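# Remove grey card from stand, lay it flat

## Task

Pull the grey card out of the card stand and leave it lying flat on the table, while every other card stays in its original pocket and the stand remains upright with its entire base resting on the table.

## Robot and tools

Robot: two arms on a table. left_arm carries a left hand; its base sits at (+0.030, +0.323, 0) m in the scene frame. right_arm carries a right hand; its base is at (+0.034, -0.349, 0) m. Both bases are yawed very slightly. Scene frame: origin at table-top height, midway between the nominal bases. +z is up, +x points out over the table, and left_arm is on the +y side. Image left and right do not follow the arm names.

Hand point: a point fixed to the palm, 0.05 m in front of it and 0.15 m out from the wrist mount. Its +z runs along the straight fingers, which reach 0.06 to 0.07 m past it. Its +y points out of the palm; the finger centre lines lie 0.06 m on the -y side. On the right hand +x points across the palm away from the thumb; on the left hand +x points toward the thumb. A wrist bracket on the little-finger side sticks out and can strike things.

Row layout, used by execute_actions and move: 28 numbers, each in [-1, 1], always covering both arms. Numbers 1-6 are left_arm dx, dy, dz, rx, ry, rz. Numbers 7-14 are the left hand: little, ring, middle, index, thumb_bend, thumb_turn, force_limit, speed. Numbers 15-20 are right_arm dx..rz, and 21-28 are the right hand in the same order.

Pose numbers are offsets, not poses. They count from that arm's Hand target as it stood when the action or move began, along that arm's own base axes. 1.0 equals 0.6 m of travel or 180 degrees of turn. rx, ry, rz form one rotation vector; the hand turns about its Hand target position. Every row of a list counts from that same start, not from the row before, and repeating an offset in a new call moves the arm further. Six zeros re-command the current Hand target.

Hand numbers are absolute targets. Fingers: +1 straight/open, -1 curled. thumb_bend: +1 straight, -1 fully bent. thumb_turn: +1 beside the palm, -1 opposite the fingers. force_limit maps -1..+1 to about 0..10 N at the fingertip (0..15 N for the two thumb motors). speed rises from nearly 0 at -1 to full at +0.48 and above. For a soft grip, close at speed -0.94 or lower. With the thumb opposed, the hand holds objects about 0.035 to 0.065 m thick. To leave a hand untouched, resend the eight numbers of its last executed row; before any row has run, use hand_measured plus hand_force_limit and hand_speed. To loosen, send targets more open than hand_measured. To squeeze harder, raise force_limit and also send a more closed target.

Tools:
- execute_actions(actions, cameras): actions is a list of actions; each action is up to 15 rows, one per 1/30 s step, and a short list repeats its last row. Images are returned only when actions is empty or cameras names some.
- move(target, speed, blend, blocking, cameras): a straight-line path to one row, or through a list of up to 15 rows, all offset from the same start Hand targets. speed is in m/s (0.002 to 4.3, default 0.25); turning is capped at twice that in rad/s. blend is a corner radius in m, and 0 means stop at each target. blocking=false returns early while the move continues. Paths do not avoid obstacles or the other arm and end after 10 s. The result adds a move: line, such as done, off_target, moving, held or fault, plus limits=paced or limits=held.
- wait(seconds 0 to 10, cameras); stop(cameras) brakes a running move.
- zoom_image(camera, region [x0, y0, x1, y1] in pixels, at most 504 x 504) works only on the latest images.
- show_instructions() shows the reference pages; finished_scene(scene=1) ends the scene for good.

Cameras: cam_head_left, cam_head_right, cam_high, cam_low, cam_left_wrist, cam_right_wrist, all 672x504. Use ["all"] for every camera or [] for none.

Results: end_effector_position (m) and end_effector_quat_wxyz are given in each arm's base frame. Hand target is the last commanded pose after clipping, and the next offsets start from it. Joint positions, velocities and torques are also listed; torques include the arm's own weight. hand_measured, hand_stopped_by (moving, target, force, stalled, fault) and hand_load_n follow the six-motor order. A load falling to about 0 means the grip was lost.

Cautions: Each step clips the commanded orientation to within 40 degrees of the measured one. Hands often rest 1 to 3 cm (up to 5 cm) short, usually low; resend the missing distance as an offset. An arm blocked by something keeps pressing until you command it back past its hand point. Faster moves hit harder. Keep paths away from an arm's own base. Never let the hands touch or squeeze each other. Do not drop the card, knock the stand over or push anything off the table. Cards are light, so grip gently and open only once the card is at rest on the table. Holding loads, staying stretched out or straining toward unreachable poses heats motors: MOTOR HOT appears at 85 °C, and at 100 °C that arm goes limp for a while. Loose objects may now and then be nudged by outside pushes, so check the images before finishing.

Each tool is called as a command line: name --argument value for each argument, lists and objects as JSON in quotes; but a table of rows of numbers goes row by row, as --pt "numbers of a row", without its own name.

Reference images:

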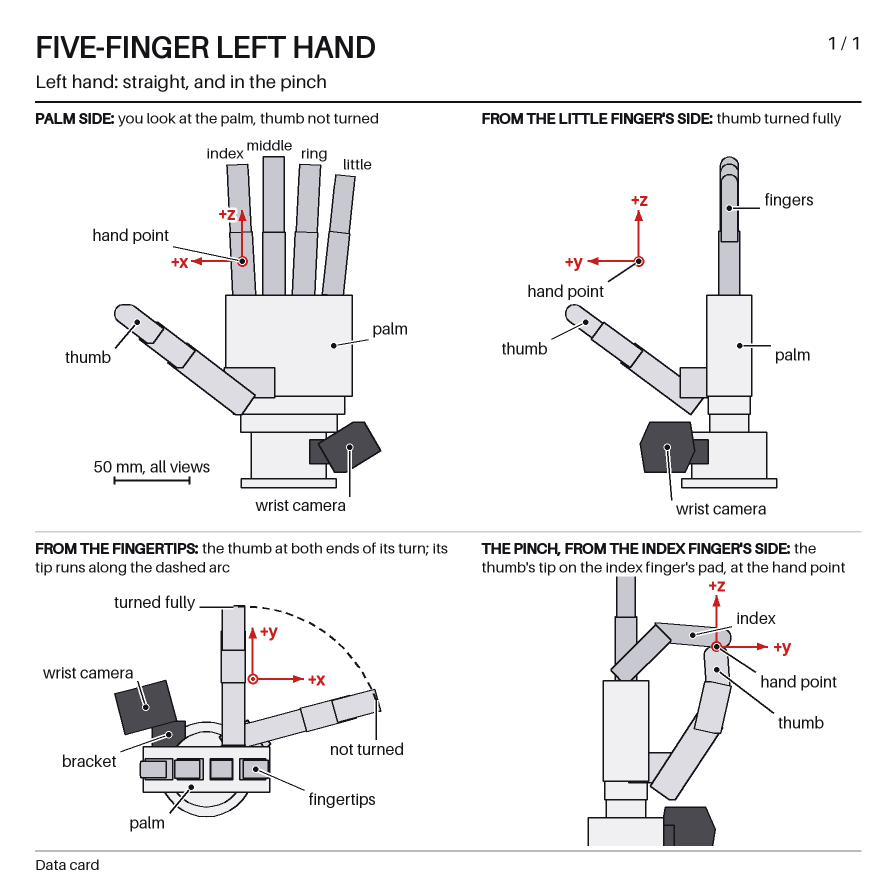

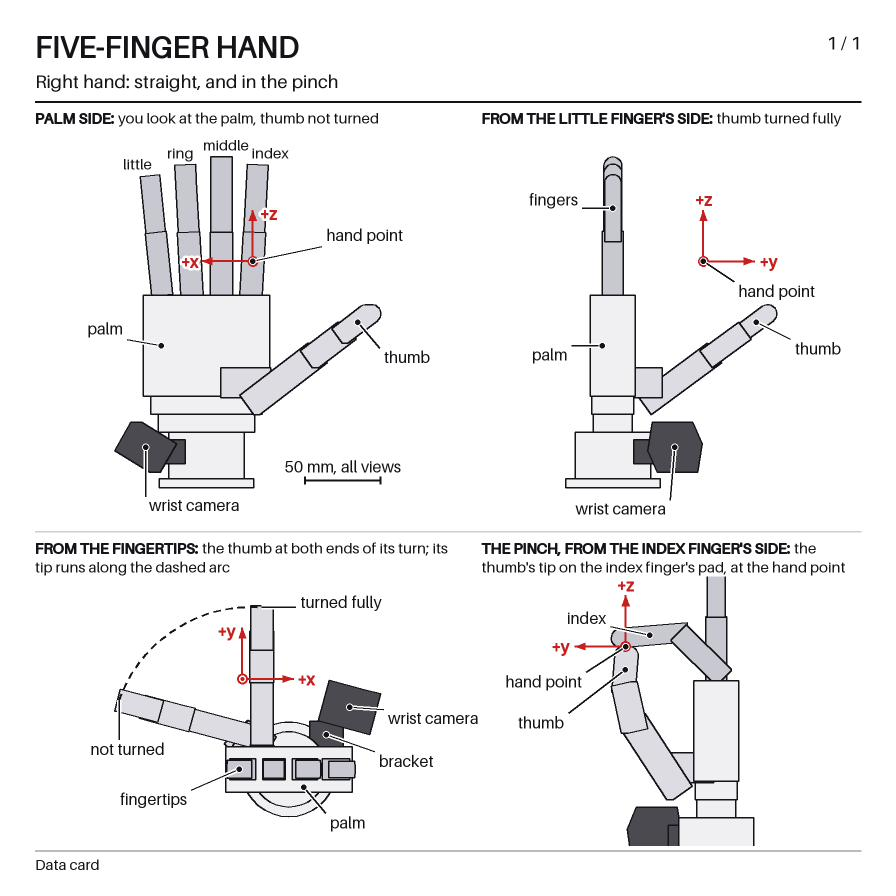

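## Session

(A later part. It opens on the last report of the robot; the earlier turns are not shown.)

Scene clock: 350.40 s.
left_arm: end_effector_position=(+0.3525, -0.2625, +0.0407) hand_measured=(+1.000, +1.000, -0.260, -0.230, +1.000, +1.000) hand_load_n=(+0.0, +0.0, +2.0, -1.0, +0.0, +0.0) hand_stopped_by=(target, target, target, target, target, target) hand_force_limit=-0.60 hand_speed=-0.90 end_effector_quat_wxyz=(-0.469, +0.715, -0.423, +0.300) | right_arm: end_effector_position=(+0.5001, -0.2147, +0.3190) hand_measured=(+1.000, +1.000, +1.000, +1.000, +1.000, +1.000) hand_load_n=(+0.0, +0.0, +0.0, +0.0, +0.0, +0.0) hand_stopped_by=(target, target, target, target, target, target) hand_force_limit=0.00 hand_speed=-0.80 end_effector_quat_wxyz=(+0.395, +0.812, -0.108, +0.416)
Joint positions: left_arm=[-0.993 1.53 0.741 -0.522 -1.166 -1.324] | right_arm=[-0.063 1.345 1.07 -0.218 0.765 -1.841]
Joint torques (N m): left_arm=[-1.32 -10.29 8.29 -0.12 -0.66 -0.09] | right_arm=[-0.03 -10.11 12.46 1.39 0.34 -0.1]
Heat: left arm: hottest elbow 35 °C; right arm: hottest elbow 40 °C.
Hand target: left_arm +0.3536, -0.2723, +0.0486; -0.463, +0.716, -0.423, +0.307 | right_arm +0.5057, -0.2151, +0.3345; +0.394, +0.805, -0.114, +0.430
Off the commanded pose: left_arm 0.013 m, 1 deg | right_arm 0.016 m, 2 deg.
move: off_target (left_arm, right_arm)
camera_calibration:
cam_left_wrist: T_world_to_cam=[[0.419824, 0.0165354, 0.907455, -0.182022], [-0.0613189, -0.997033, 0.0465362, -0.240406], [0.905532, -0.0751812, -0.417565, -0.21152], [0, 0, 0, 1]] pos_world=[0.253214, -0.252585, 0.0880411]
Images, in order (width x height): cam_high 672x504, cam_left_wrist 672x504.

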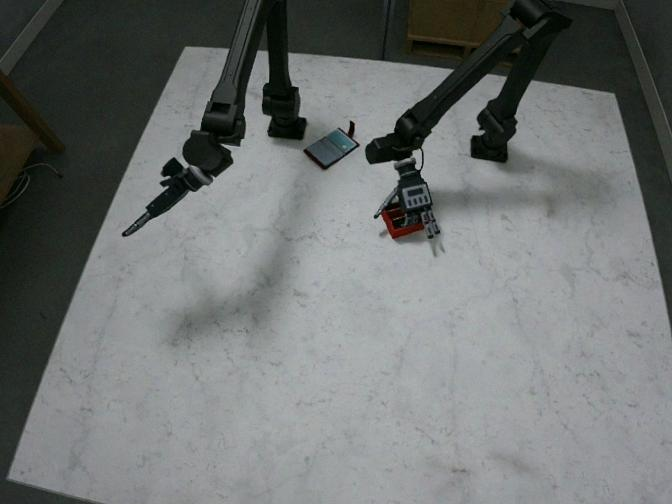

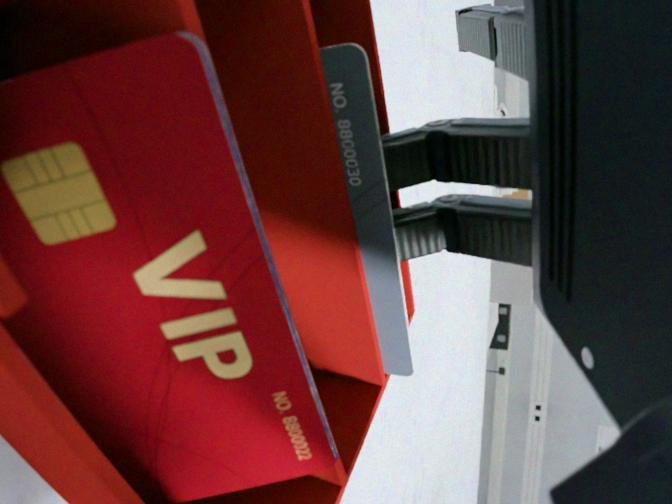

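move --target '[-0.0067, -0.0083, 0.0267, 0, 0, 0, 1, 1, -0.26, -0.23, 1, 1, -0.6, -0.9, 0, 0, 0, 0, 0, 0, 1, 1, 1, 1, 1, 1, 0, -0.8]' --speed 0.03 --cameras '["cam_high", "cam_left_wrist"]'

zoom_image --camera "cam_high" --region '[380, 210, 430, 260]'

Scene clock: 352.00 s.
left_arm: end_effector_position=(+0.3416, -0.2566, +0.0450) hand_measured=(+1.000, +1.000, -0.260, -0.230, +1.000, +1.000) hand_load_n=(+0.0, +0.0, +0.5, +0.0, +0.0, +0.0) hand_stopped_by=(target, target, target, target, target, target) hand_force_limit=-0.60 hand_speed=-0.90 end_effector_quat_wxyz=(-0.475, +0.711, -0.434, +0.285) | right_arm: end_effector_position=(+0.5001, -0.2147, +0.3190) hand_measured=(+1.000, +1.000, +1.000, +1.000, +1.000, +1.000) hand_load_n=(+0.0, +0.0, +0.0, +0.0, +0.0, +0.0) hand_stopped_by=(target, target, target, target, target, target) hand_force_limit=0.00 hand_speed=-0.80 end_effector_quat_wxyz=(+0.395, +0.812, -0.108, +0.416)
Joint positions: left_arm=[-1.009 1.51 0.746 -0.618 -1.166 -1.358] | right_arm=[-0.063 1.345 1.07 -0.218 0.765 -1.841]
Joint torques (N m): left_arm=[-1.44 -10.58 10.4 -0.02 -0.84 -0.13] | right_arm=[0.03 -9.88 12.52 1.42 0.34 -0.09]
Heat: left arm: hottest elbow 35 °C; right arm: hottest elbow 40 °C.
Hand target: left_arm +0.3496, -0.2773, +0.0646; -0.463, +0.716, -0.423, +0.307 | right_arm +0.5057, -0.2151, +0.3345; +0.394, +0.805, -0.114, +0.430
Off the commanded pose: left_arm 0.030 m, 3 deg | right_arm 0.016 m, 2 deg.
move: off_target (left_arm, right_arm)
camera_calibration:
cam_left_wrist: T_world_to_cam=[[0.441486, -0.0130754, 0.897173, -0.196109], [-0.0626666, -0.997901, 0.016294, -0.233778], [0.895077, -0.0634164, -0.441379, -0.191739], [0, 0, 0, 1]] pos_world=[0.24355, -0.248011, 0.0951232]
Images, in order (width x height): cam_high 672x504, cam_left_wrist 672x504.

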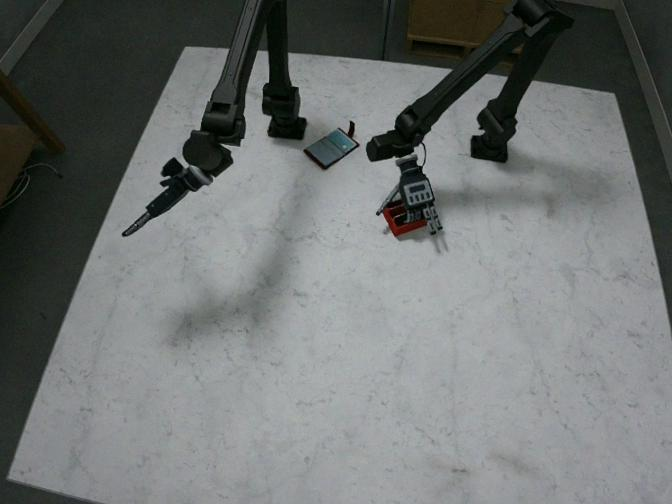

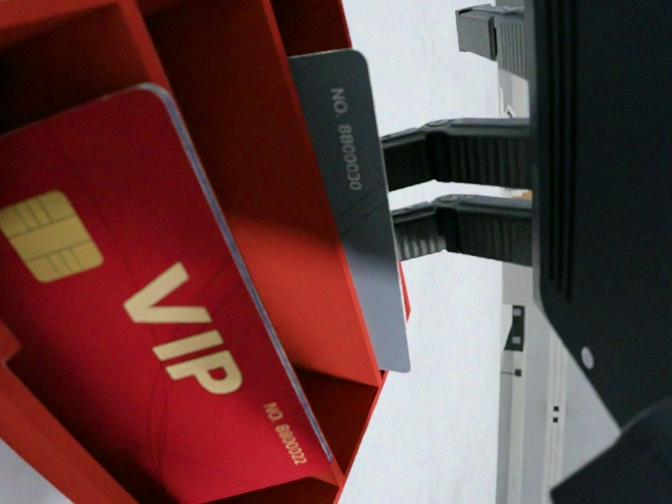

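Scaled by 10.080 from the camera's 672x504 image, which has a finer 960x720 frame.

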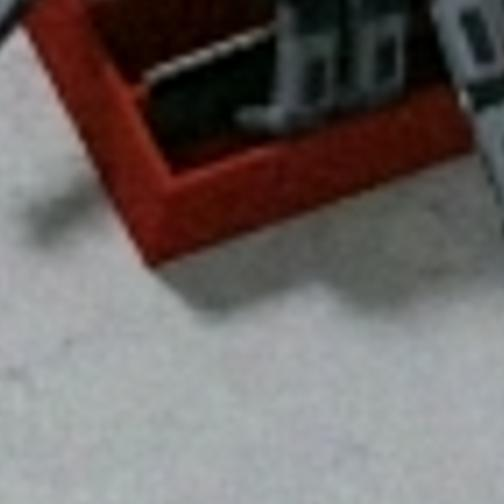

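move --target '[-0.0067, -0.0067, 0.02, 0, 0, 0, 1, 1, -0.26, -0.23, 1, 1, -0.6, -0.9, 0, 0, 0, 0, 0, 0, 1, 1, 1, 1, 1, 1, 0, -0.8]' --speed 0.03 --cameras '["cam_high", "cam_left_wrist"]'

zoom_image --camera "cam_high" --region '[380, 210, 430, 260]'

Scene clock: 353.40 s.
left_arm: end_effector_position=(+0.3376, -0.2612, +0.0563) hand_measured=(+1.000, +1.000, -0.260, -0.230, +1.000, +1.000) hand_load_n=(+0.0, +0.0, +0.0, +0.0, +0.0, +0.0) hand_stopped_by=(target, target, target, target, target, target) hand_force_limit=-0.60 hand_speed=-0.90 end_effector_quat_wxyz=(-0.473, +0.711, -0.435, +0.285) | right_arm: end_effector_position=(+0.5001, -0.2147, +0.3190) hand_measured=(+1.000, +1.000, +1.000, +1.000, +1.000, +1.000) hand_load_n=(+0.0, +0.0, +0.0, +0.0, +0.0, +0.0) hand_stopped_by=(target, target, target, target, target, target) hand_force_limit=0.00 hand_speed=-0.80 end_effector_quat_wxyz=(+0.395, +0.812, -0.108, +0.416)
Joint positions: left_arm=[-1.024 1.493 0.77 -0.692 -1.166 -1.395] | right_arm=[-0.063 1.345 1.07 -0.218 0.765 -1.841]
Joint torques (N m): left_arm=[-1.44 -10.46 10.69 -0.09 -0.98 -0.14] | right_arm=[-0.09 -9.93 12.52 1.43 0.34 -0.1]
Heat: left arm: hottest elbow 35 °C; right arm: hottest elbow 40 °C.
Hand target: left_arm +0.3456, -0.2813, +0.0766; -0.463, +0.716, -0.423, +0.307 | right_arm +0.5057, -0.2151, +0.3345; +0.394, +0.805, -0.114, +0.430
Off the commanded pose: left_arm 0.030 m, 3 deg | right_arm 0.016 m, 2 deg.
move: off_target (left_arm, right_arm)
camera_calibration:
cam_left_wrist: T_world_to_cam=[[0.443182, -0.0119244, 0.896352, -0.204691], [-0.0634692, -0.99782, 0.0181067, -0.238588], [0.894182, -0.0649154, -0.442973, -0.183489], [0, 0, 0, 1]] pos_world=[0.239645, -0.25242, 0.106515]
Images, in order (width x height): cam_high 672x504, cam_left_wrist 672x504.

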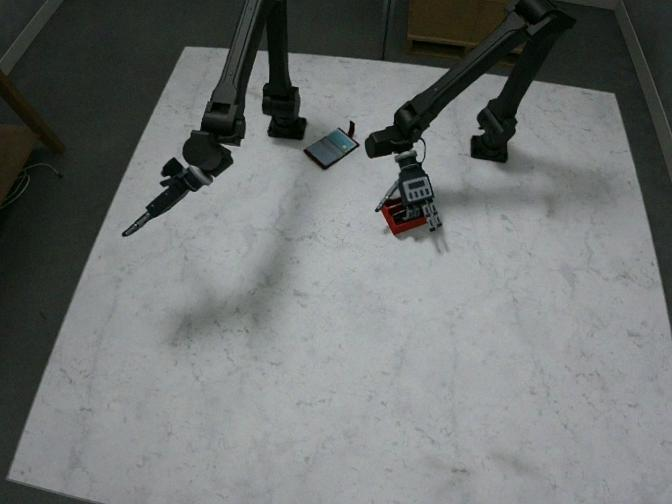

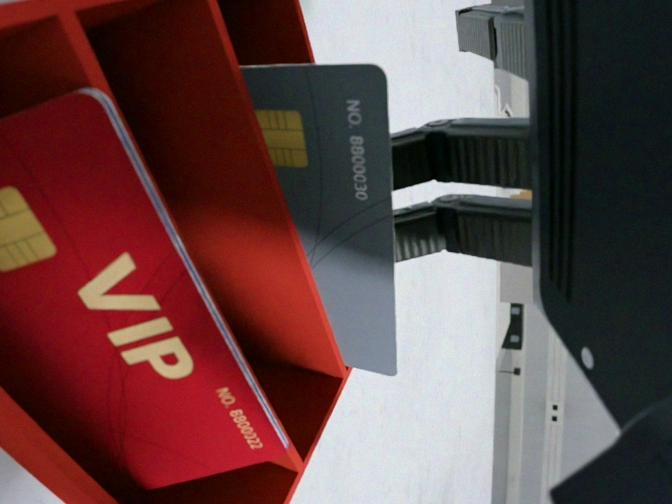

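Scaled by 10.080 from the camera's 672x504 image, which has a finer 960x720 frame.

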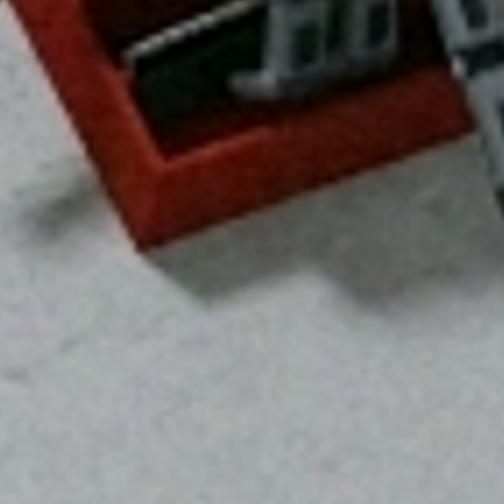

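execute_actions --actions '[[[0,0,0,0,0,0,1,1,-0.26,-0.23,0.2,1,-0.6,-0.5,0,0,0,0,0,0,1,1,1,1,1,1,0,-0.8]]]' --cameras '["cam_high", "cam_left_wrist"]'

zoom_image --camera "cam_high" --region '[380, 200, 430, 250]'

Scene clock: 356.97 s.
left_arm: end_effector_position=(+0.3376, -0.2611, +0.0563) hand_measured=(+1.000, +1.000, -0.260, -0.230, +0.200, +1.000) hand_load_n=(-0.5, +0.0, +0.0, +0.0, +0.0, +0.0) hand_stopped_by=(target, target, target, target, target, target) hand_force_limit=-0.60 hand_speed=-0.50 end_effector_quat_wxyz=(-0.473, +0.711, -0.434, +0.285) | right_arm: end_effector_position=(+0.5001, -0.2147, +0.3190) hand_measured=(+1.000, +1.000, +1.000, +1.000, +1.000, +1.000) hand_load_n=(+0.0, +0.0, +0.0, +0.5, +0.0, +0.0) hand_stopped_by=(target, target, target, target, target, target) hand_force_limit=0.00 hand_speed=-0.80 end_effector_quat_wxyz=(+0.395, +0.812, -0.108, +0.416)
Joint positions: left_arm=[-1.024 1.493 0.77 -0.693 -1.166 -1.396] | right_arm=[-0.063 1.345 1.07 -0.218 0.765 -1.841]
Joint torques (N m): left_arm=[-1.38 -10.46 10.67 -0.13 -0.99 -0.13] | right_arm=[-0.15 -9.99 12.49 1.39 0.33 -0.1]
Heat: left arm: hottest elbow 35 °C; right arm: hottest elbow 40 °C.
Hand target: left_arm +0.3455, -0.2813, +0.0766; -0.463, +0.716, -0.423, +0.307 | right_arm +0.5057, -0.2151, +0.3345; +0.394, +0.805, -0.114, +0.430
Off the commanded pose: left_arm 0.030 m, 3 deg | right_arm 0.016 m, 2 deg.
camera_calibration:
cam_left_wrist: T_world_to_cam=[[0.443084, -0.01156, 0.896405, -0.204538], [-0.0632179, -0.99783, 0.0183801, -0.238686], [0.894248, -0.0648128, -0.442854, -0.183402], [0, 0, 0, 1]] pos_world=[0.239546, -0.252419, 0.106516]
Images, in order (width x height): cam_high 672x504, cam_left_wrist 672x504.

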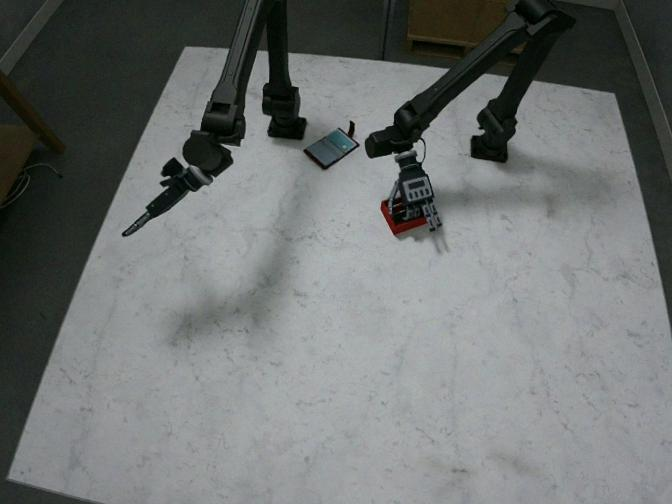

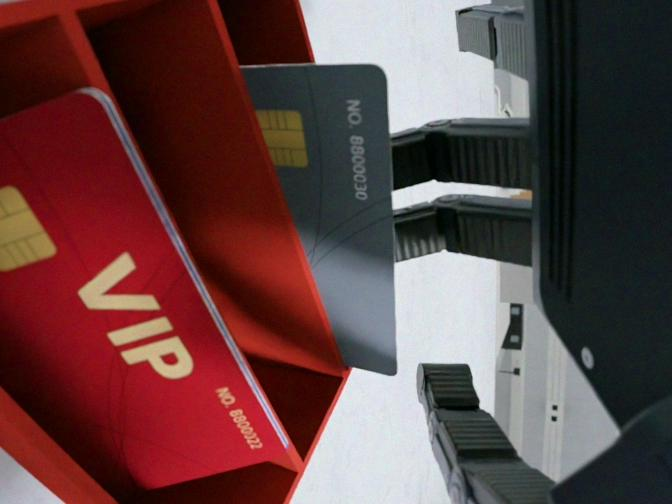

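Scaled by 10.080 from the camera's 672x504 image, which has a finer 960x720 frame.

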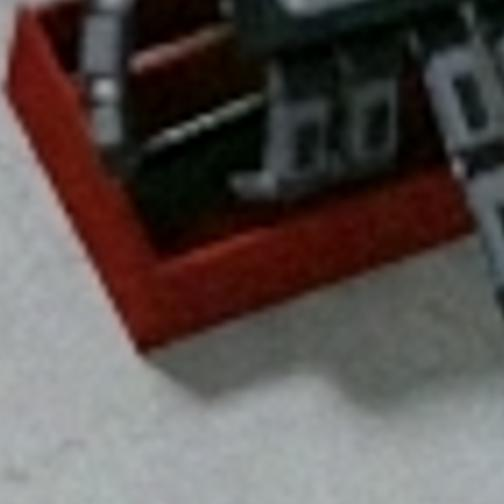

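execute_actions --actions '[[[0,0,0,0,0,0,1,1,-0.26,-0.23,0.2,0.2,-0.7,-0.6,0,0,0,0,0,0,1,1,1,1,1,1,0,-0.8]]]' --cameras '["cam_high", "cam_left_wrist"]'

zoom_image --camera "cam_high" --region '[380, 200, 430, 250]'

Scene clock: 358.93 s.
left_arm: end_effector_position=(+0.3413, -0.2659, +0.0639) hand_measured=(+1.000, +1.000, -0.260, -0.230, +0.200, +0.200) hand_load_n=(+0.0, +0.0, +0.0, +0.0, -0.5, +1.0) hand_stopped_by=(target, target, target, target, target, target) hand_force_limit=-0.70 hand_speed=-0.60 end_effector_quat_wxyz=(-0.471, +0.714, -0.426, +0.295) | right_arm: end_effector_position=(+0.5001, -0.2147, +0.3190) hand_measured=(+1.000, +1.000, +1.000, +1.000, +1.000, +1.000) hand_load_n=(+0.0, +0.0, +0.0, +0.0, +0.0, +0.0) hand_stopped_by=(target, target, target, target, target, target) hand_force_limit=0.00 hand_speed=-0.80 end_effector_quat_wxyz=(+0.395, +0.812, -0.108, +0.416)
Joint positions: left_arm=[-1.024 1.486 0.781 -0.693 -1.171 -1.405] | right_arm=[-0.063 1.345 1.07 -0.218 0.765 -1.841]
Joint torques (N m): left_arm=[-1.38 -10.17 9.85 -0.1 -0.75 -0.05] | right_arm=[-0.03 -10.05 12.48 1.39 0.34 -0.09]
Heat: left arm: hottest elbow 35 °C; right arm: hottest elbow 40 °C.
Hand target: left_arm +0.3455, -0.2814, +0.0765; -0.463, +0.716, -0.423, +0.307 | right_arm +0.5057, -0.2151, +0.3345; +0.394, +0.805, -0.114, +0.430
Off the commanded pose: left_arm 0.020 m, 2 deg | right_arm 0.016 m, 2 deg.
camera_calibration:
cam_left_wrist: T_world_to_cam=[[0.427076, 0.00824311, 0.904178, -0.202813], [-0.0598669, -0.997507, 0.0373712, -0.245603], [0.902232, -0.0700907, -0.425517, -0.188843], [0, 0, 0, 1]] pos_world=[0.242293, -0.256555, 0.112202]
Images, in order (width x height): cam_high 672x504, cam_left_wrist 672x504.

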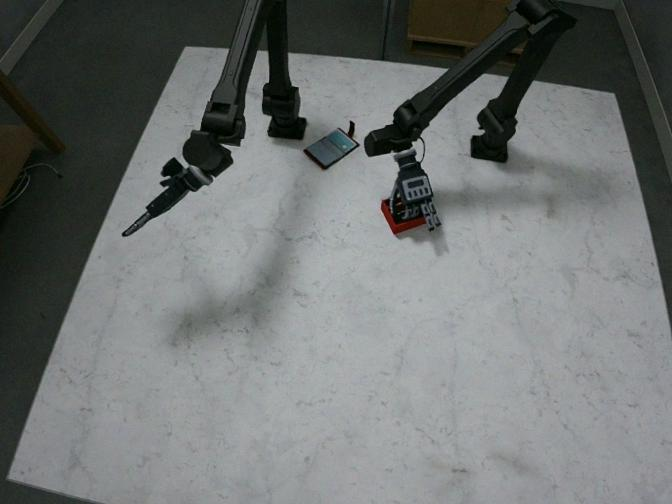

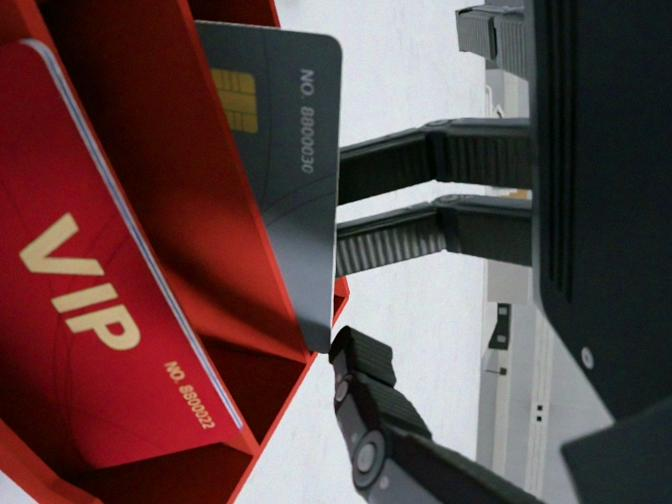

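Scaled by 10.080 from the camera's 672x504 image, which has a finer 960x720 frame.

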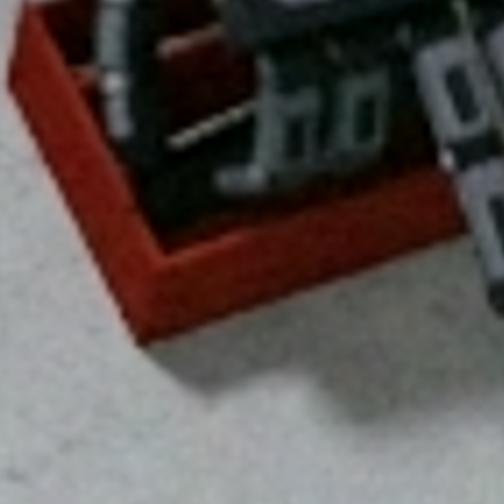

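execute_actions --actions '[[[0,0,0,0,0,0,1,1,-0.26,-0.23,0.2,-1,-0.7,-0.6,0,0,0,0,0,0,1,1,1,1,1,1,0,-0.8]],[[0,0,0,0,0,0,1,1,-0.26,-0.23,0.2,-1,-0.7,-0.6,0,0,0,0,0,0,1,1,1,1,1,1,0,-0.8]]]' --cameras '["cam_high", "cam_left_wrist"]'

zoom_image --camera "cam_high" --region '[380, 200, 430, 250]'

Scene clock: 362.90 s.
left_arm: end_effector_position=(+0.3428, -0.2694, +0.0676) hand_measured=(+1.000, +1.000, -0.260, -0.230, +0.200, -0.856) hand_load_n=(+0.0, +0.0, +0.0, +0.0, +1.0, +3.5) hand_stopped_by=(target, target, target, target, target, force) hand_force_limit=-0.70 hand_speed=-0.60 end_effector_quat_wxyz=(-0.467, +0.717, -0.422, +0.300) | right_arm: end_effector_position=(+0.5001, -0.2147, +0.3190) hand_measured=(+1.000, +1.000, +1.000, +1.000, +1.000, +1.000) hand_load_n=(+0.0, +0.0, +0.0, +0.0, -0.5, +0.0) hand_stopped_by=(target, target, target, target, target, target) hand_force_limit=0.00 hand_speed=-0.80 end_effector_quat_wxyz=(+0.395, +0.812, -0.108, +0.416)
Joint positions: left_arm=[-1.025 1.483 0.788 -0.693 -1.17 -1.41] | right_arm=[-0.063 1.345 1.07 -0.218 0.765 -1.841]
Joint torques (N m): left_arm=[-1.26 -9.64 9.44 -0.05 -0.8 0] | right_arm=[-0.09 -9.99 12.48 1.36 0.34 -0.1]
Heat: left arm: hottest elbow 35 °C; right arm: hottest elbow 40 °C.
Hand target: left_arm +0.3456, -0.2815, +0.0766; -0.463, +0.716, -0.423, +0.307 | right_arm +0.5057, -0.2151, +0.3345; +0.394, +0.805, -0.114, +0.430
Off the commanded pose: left_arm 0.015 m, 1 deg | right_arm 0.016 m, 2 deg.
camera_calibration:
cam_left_wrist: T_world_to_cam=[[0.421203, 0.0202714, 0.90674, -0.201705], [-0.0593138, -0.996994, 0.049842, -0.249999], [0.905025, -0.0747758, -0.418735, -0.191575], [0, 0, 0, 1]] pos_world=[0.24351, -0.259484, 0.115135]
Images, in order (width x height): cam_high 672x504, cam_left_wrist 672x504.

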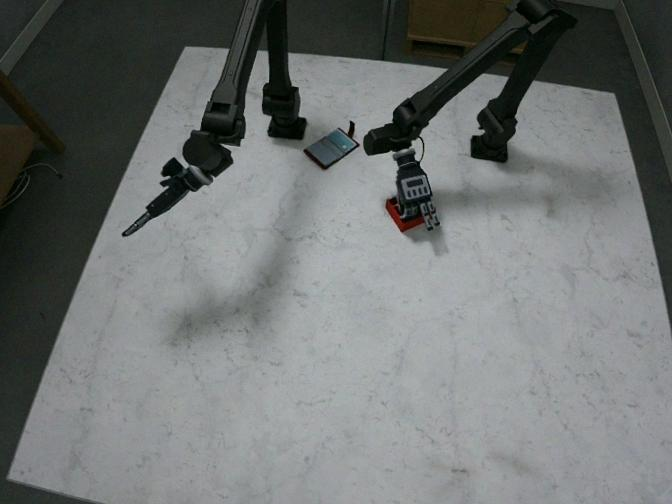

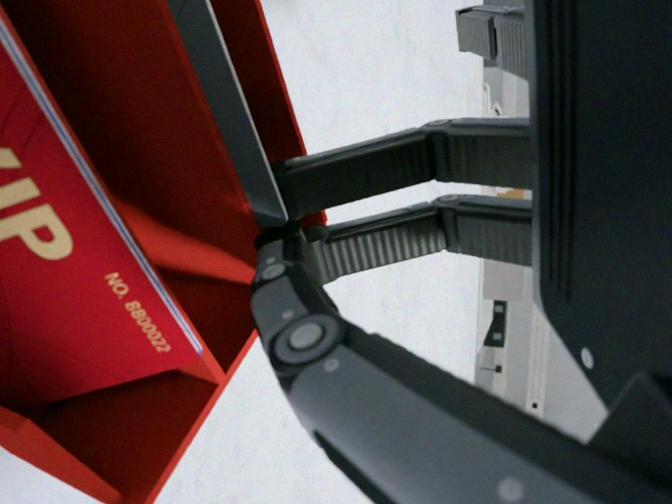

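Scaled by 10.080 from the camera's 672x504 image, which has a finer 960x720 frame.

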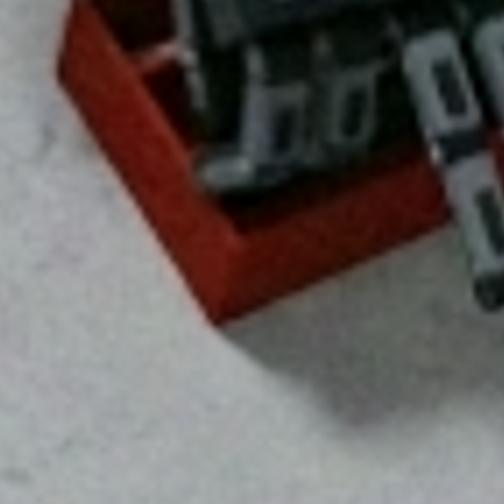

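execute_actions --actions '[[[0,0,0,0,0,0,1,1,-0.26,-0.23,0.2,0.2,-0.7,-0.6,0,0,0,0,0,0,1,1,1,1,1,1,0,-0.8]],[[0,0,0.01,0,0,0,1,1,-0.26,-0.23,0.3,0.9,-0.7,-0.3,0,0,0,0,0,0,1,1,1,1,1,1,0,-0.8]]]' --cameras '["cam_high", "cam_left_wrist"]'

zoom_image --camera "cam_high" --region '[380, 200, 430, 250]'

Scene clock: 365.33 s.
left_arm: end_effector_position=(+0.3410, -0.2663, +0.0670) hand_measured=(+1.000, +1.000, -0.260, -0.230, +0.300, +0.900) hand_load_n=(+0.0, +0.0, +0.0, +0.0, +0.0, +0.0) hand_stopped_by=(target, target, target, target, target, target) hand_force_limit=-0.70 hand_speed=-0.30 end_effector_quat_wxyz=(-0.471, +0.714, -0.426, +0.293) | right_arm: end_effector_position=(+0.5001, -0.2147, +0.3190) hand_measured=(+1.000, +1.000, +1.000, +1.000, +1.000, +1.000) hand_load_n=(+0.0, +0.0, +0.0, +0.0, +0.0, +0.0) hand_stopped_by=(target, target, target, target, target, target) hand_force_limit=0.00 hand_speed=-0.80 end_effector_quat_wxyz=(+0.395, +0.812, -0.108, +0.416)
Joint positions: left_arm=[-1.025 1.482 0.788 -0.711 -1.171 -1.41] | right_arm=[-0.063 1.345 1.07 -0.218 0.765 -1.841]
Joint torques (N m): left_arm=[-1.32 -10.4 10.03 -0.08 -0.79 0] | right_arm=[-0.15 -9.99 12.44 1.44 0.35 -0.11]
Heat: left arm: hottest elbow 35 °C; right arm: hottest elbow 40 °C.
Hand target: left_arm +0.3455, -0.2815, +0.0826; -0.463, +0.716, -0.423, +0.307 | right_arm +0.5057, -0.2151, +0.3345; +0.394, +0.805, -0.114, +0.430
Off the commanded pose: left_arm 0.022 m, 2 deg | right_arm 0.016 m, 2 deg.
camera_calibration:
cam_left_wrist: T_world_to_cam=[[0.428935, 0.00682582, 0.903309, -0.20641], [-0.0589502, -0.997628, 0.035531, -0.246368], [0.90141, -0.0684908, -0.427516, -0.186458], [0, 0, 0, 1]] pos_world=[0.242088, -0.257146, 0.115492]
Images, in order (width x height): cam_high 672x504, cam_left_wrist 672x504.

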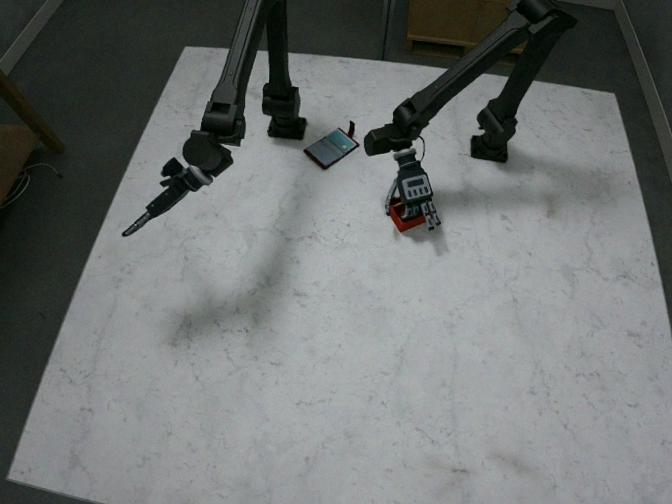

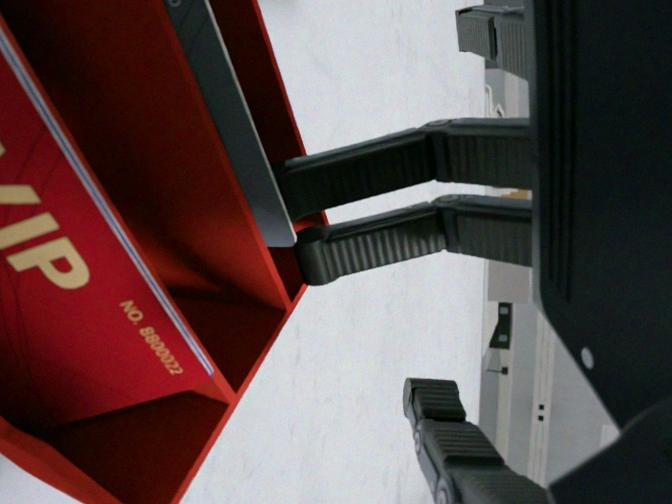

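Scaled by 10.080 from the camera's 672x504 image, which has a finer 960x720 frame.

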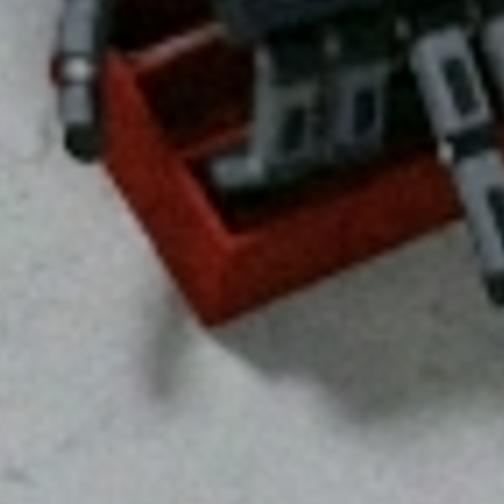

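move --target '[0.005, 0, 0.025, 0, 0, 0, 1, 1, -0.12, -0.1, 1, 1, -0.7, -0.3, 0, 0, 0, 0, 0, 0, 1, 1, 1, 1, 1, 1, 0, -0.8]' --speed 0.08 --cameras '[]'

move --target '[-0.03, 0.05, -0.0083, 0, 0, 0.028, 1, 1, -0.12, -0.1, 1, 1, -0.7, -0.3, 0, 0, 0, 0, 0, 0, 1, 1, 1, 1, 1, 1, 0, -0.8]' --speed 0.1 --cameras '["cam_high", "cam_left_wrist"]'

zoom_image --camera "cam_high" --region '[380, 200, 430, 250]'

Scene clock: 367.20 s.
left_arm: end_effector_position=(+0.3400, -0.2652, +0.0778) hand_measured=(+1.000, +1.000, -0.120, -0.100, +1.000, +1.000) hand_load_n=(+0.0, +0.0, +0.0, +0.0, +0.0, +0.0) hand_stopped_by=(target, target, target, target, target, target) hand_force_limit=-0.70 hand_speed=-0.30 end_effector_quat_wxyz=(-0.472, +0.712, -0.430, +0.292) | right_arm: end_effector_position=(+0.5001, -0.2147, +0.3190) hand_measured=(+1.000, +1.000, +1.000, +1.000, +1.000, +1.000) hand_load_n=(+0.0, +0.0, +0.0, +0.0, +0.0, +0.0) hand_stopped_by=(target, target, target, target, target, target) hand_force_limit=0.00 hand_speed=-0.80 end_effector_quat_wxyz=(+0.395, +0.812, -0.108, +0.416)
Joint positions: left_arm=[-1.025 1.456 0.797 -0.741 -1.17 -1.395] | right_arm=[-0.063 1.345 1.07 -0.218 0.765 -1.841]
Joint torques (N m): left_arm=[-0.79 -10.29 11.14 -0.1 -0.77 0.02] | right_arm=[0.09 -9.99 12.51 1.37 0.33 -0.09]
Heat: left arm: hottest elbow 35 °C; right arm: hottest elbow 40 °C.
Hand target: left_arm +0.3485, -0.2814, +0.0977; -0.463, +0.716, -0.423, +0.307 | right_arm +0.5057, -0.2151, +0.3345; +0.394, +0.805, -0.114, +0.430
Off the commanded pose: left_arm 0.027 m, 2 deg | right_arm 0.016 m, 2 deg.
move: off_target (left_arm, right_arm)
No camera images: "cameras" was empty.

Scene clock: 368.73 s.
left_arm: end_effector_position=(+0.3263, -0.2385, +0.0819) hand_measured=(+1.000, +1.000, -0.120, -0.100, +1.000, +1.000) hand_load_n=(+0.0, +0.0, +0.0, +0.0, +0.0, -0.5) hand_stopped_by=(target, target, target, target, target, target) hand_force_limit=-0.70 hand_speed=-0.30 end_effector_quat_wxyz=(-0.481, +0.732, -0.396, +0.274) | right_arm: end_effector_position=(+0.5001, -0.2147, +0.3190) hand_measured=(+1.000, +1.000, +1.000, +1.000, +1.000, +1.000) hand_load_n=(+0.0, +0.5, +0.0, +0.0, +0.0, +0.0) hand_stopped_by=(target, target, target, target, target, target) hand_force_limit=0.00 hand_speed=-0.80 end_effector_quat_wxyz=(+0.395, +0.812, -0.108, +0.416)
Joint positions: left_arm=[-1.028 1.44 0.797 -0.962 -1.174 -1.629] | right_arm=[-0.063 1.345 1.07 -0.218 0.765 -1.841]
Joint torques (N m): left_arm=[-1.38 -9 9.65 -0.39 -1.02 -0.13] | right_arm=[-0.03 -10.11 12.49 1.37 0.34 -0.09]
Heat: left arm: hottest elbow 35 °C; right arm: hottest elbow 40 °C.
Hand target: left_arm +0.3306, -0.2514, +0.0926; -0.476, +0.734, -0.391, +0.286 | right_arm +0.5057, -0.2151, +0.3345; +0.394, +0.805, -0.114, +0.430
Off the commanded pose: left_arm 0.017 m, 2 deg | right_arm 0.016 m, 2 deg.
move: off_target (left_arm, right_arm)
camera_calibration:
cam_left_wrist: T_world_to_cam=[[0.42779, 0.0449778, 0.902759, -0.204268], [0.0237245, -0.998976, 0.0385293, -0.247546], [0.903567, 0.00493507, -0.428419, -0.148117], [0, 0, 0, 1]] pos_world=[0.22709, -0.237374, 0.130487]
Images, in order (width x height): cam_high 672x504, cam_left_wrist 672x504.

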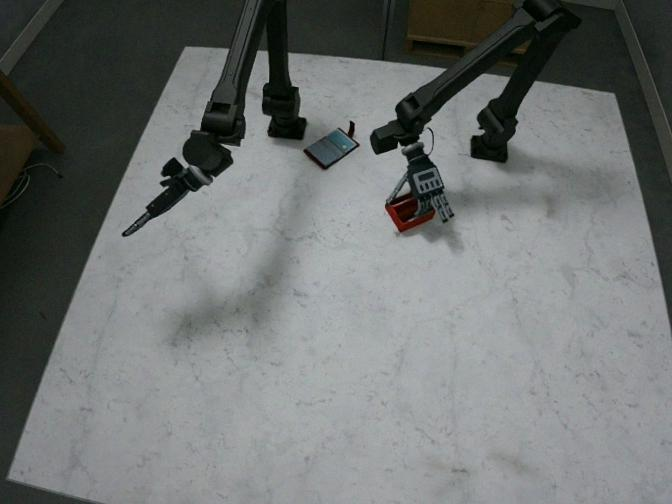

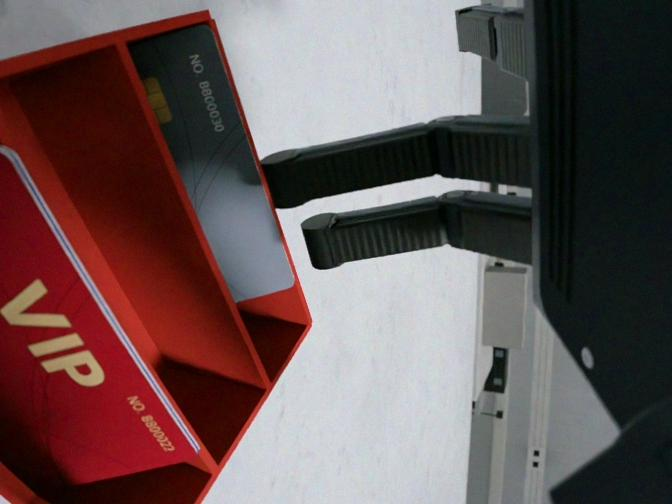

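Scaled by 10.080 from the camera's 672x504 image, which has a finer 960x720 frame.

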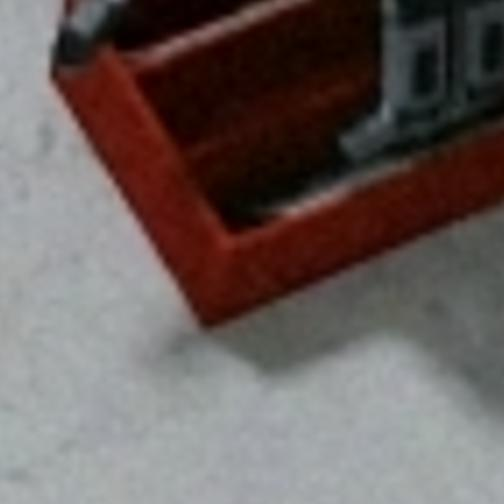

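zoom_image --camera "cam_left_wrist" --region '[100, 0, 350, 400]'

Scaled by 1.260 from the camera's 672x504 image, which has a finer 960x720 frame.

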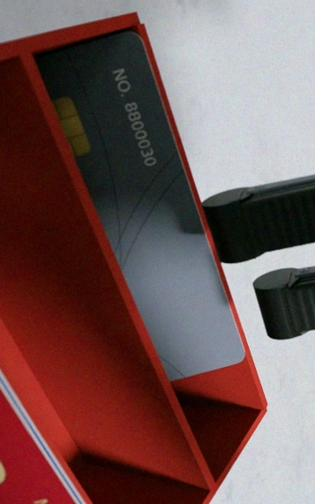

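move --target '[-0.0617, -0.0203, -0.01, 0, 0, 0, 1, 1, 0.35, 0.4, 1, 1, -0.7, -0.3, 0, 0, 0, 0, 0, 0, 1, 1, 1, 1, 1, 1, 0, -0.8]' --speed 0.1 --cameras '["cam_high", "cam_left_wrist"]'

zoom_image --camera "cam_high" --region '[380, 200, 430, 250]'

Scene clock: 374.47 s.
left_arm: end_effector_position=(+0.2889, -0.2462, +0.0785) hand_measured=(+1.000, +1.000, +0.350, +0.400, +1.000, +1.000) hand_load_n=(+0.0, +0.0, +0.0, +0.0, +0.0, +0.0) hand_stopped_by=(target, target, target, target, target, target) hand_force_limit=-0.70 hand_speed=-0.30 end_effector_quat_wxyz=(-0.483, +0.731, -0.395, +0.277) | right_arm: end_effector_position=(+0.5001, -0.2147, +0.3190) hand_measured=(+1.000, +1.000, +1.000, +1.000, +1.000, +1.000) hand_load_n=(+0.0, +0.0, +0.0, +0.0, +0.0, +0.0) hand_stopped_by=(target, target, target, target, target, target) hand_force_limit=0.00 hand_speed=-0.80 end_effector_quat_wxyz=(+0.395, +0.812, -0.108, +0.416)
Joint positions: left_arm=[-1.139 1.473 0.807 -1.195 -1.162 -1.909] | right_arm=[-0.063 1.345 1.07 -0.218 0.765 -1.841]
Joint torques (N m): left_arm=[-1.32 -7.94 10.19 -0.83 -0.79 -0.13] | right_arm=[-0.03 -9.93 12.46 1.36 0.34 -0.1]
Heat: left arm: hottest elbow 35 °C; right arm: hottest elbow 40 °C.
Hand target: left_arm +0.2935, -0.2635, +0.0866; -0.476, +0.734, -0.391, +0.286 | right_arm +0.5057, -0.2151, +0.3345; +0.394, +0.805, -0.114, +0.430
Off the commanded pose: left_arm 0.020 m, 1 deg | right_arm 0.016 m, 2 deg.
move: off_target (left_arm, right_arm)
camera_calibration:
cam_left_wrist: T_world_to_cam=[[0.421668, 0.0438587, 0.905689, -0.183709], [0.0221721, -0.99903, 0.038056, -0.253755], [0.906479, 0.00403398, -0.422232, -0.117286], [0, 0, 0, 1]] pos_world=[0.189408, -0.244978, 0.126518]
Images, in order (width x height): cam_high 672x504, cam_left_wrist 672x504.

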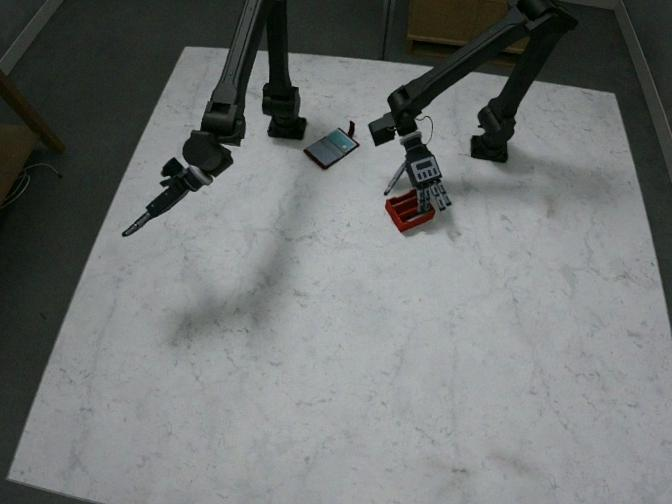

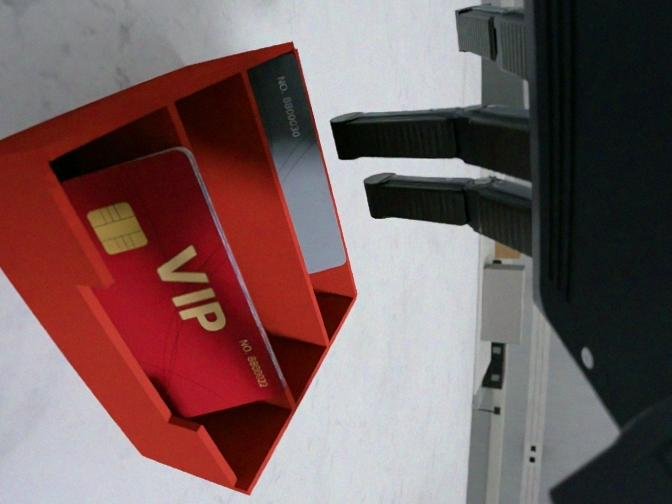

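Scaled by 10.080 from the camera's 672x504 image, which has a finer 960x720 frame.

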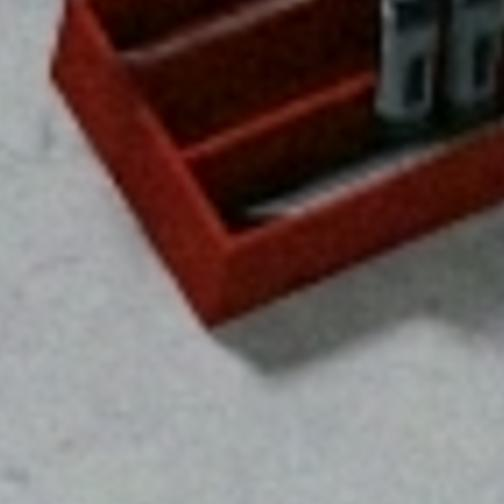

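move --target '[-0.0067, 0.0, -0.0367, 0, 0, 0, 1, 1, 0.35, 0.4, 1, 1, -0.7, -0.3, 0, 0, 0, 0, 0, 0, 1, 1, 1, 1, 1, 1, 0, -0.8]' --speed 0.08 --cameras '["cam_high", "cam_left_wrist"]'

zoom_image --camera "cam_high" --region '[380, 200, 430, 250]'

Scene clock: 375.77 s.
left_arm: end_effector_position=(+0.2878, -0.2520, +0.0640) hand_measured=(+1.000, +1.000, +0.350, +0.400, +1.000, +1.000) hand_load_n=(+0.0, +0.0, +0.0, -0.5, +0.0, +0.0) hand_stopped_by=(target, target, target, target, target, target) hand_force_limit=-0.70 hand_speed=-0.30 end_effector_quat_wxyz=(-0.483, +0.731, -0.394, +0.277) | right_arm: end_effector_position=(+0.5001, -0.2147, +0.3190) hand_measured=(+1.000, +1.000, +1.000, +1.000, +1.000, +1.000) hand_load_n=(+0.0, +0.0, +0.0, +0.0, +0.0, +0.0) hand_stopped_by=(target, target, target, target, target, target) hand_force_limit=0.00 hand_speed=-0.80 end_effector_quat_wxyz=(+0.395, +0.812, -0.108, +0.416)
Joint positions: left_arm=[-1.149 1.519 0.807 -1.173 -1.16 -1.937] | right_arm=[-0.063 1.345 1.07 -0.218 0.765 -1.841]
Joint torques (N m): left_arm=[-1.38 -8.41 7.77 0.1 -0.77 -0.13] | right_arm=[-0.03 -10.05 12.52 1.37 0.35 -0.09]
Heat: left arm: hottest elbow 35 °C; right arm: hottest elbow 40 °C.
Hand target: left_arm +0.2896, -0.2635, +0.0646; -0.476, +0.734, -0.391, +0.286 | right_arm +0.5057, -0.2151, +0.3345; +0.394, +0.805, -0.114, +0.430
Off the commanded pose: left_arm 0.012 m, 1 deg | right_arm 0.016 m, 2 deg.
move: off_target (left_arm, right_arm)
camera_calibration:
cam_left_wrist: T_world_to_cam=[[0.420003, 0.0453122, 0.906391, -0.168954], [0.0228065, -0.998964, 0.039372, -0.25921], [0.907236, 0.00413524, -0.420602, -0.122724], [0, 0, 0, 1]] pos_world=[0.188213, -0.250778, 0.111726]
Images, in order (width x height): cam_high 672x504, cam_left_wrist 672x504.

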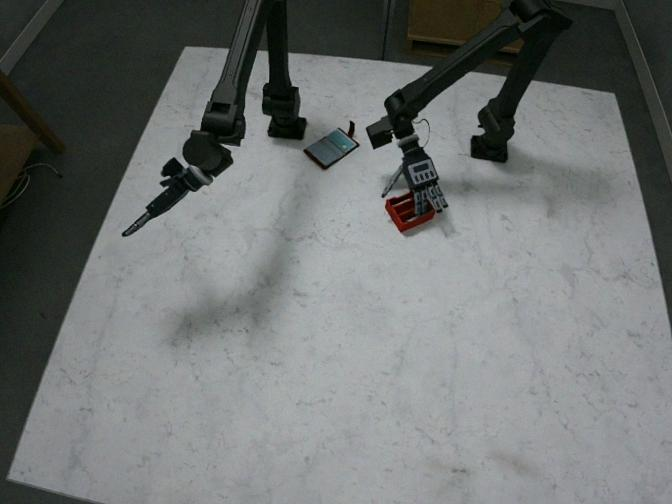

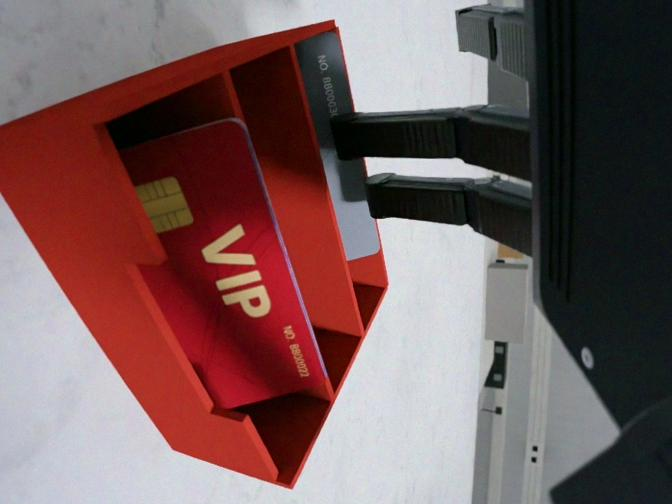

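Scaled by 10.080 from the camera's 672x504 image, which has a finer 960x720 frame.

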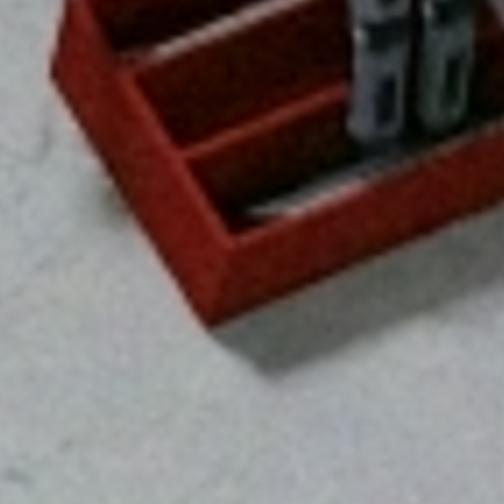

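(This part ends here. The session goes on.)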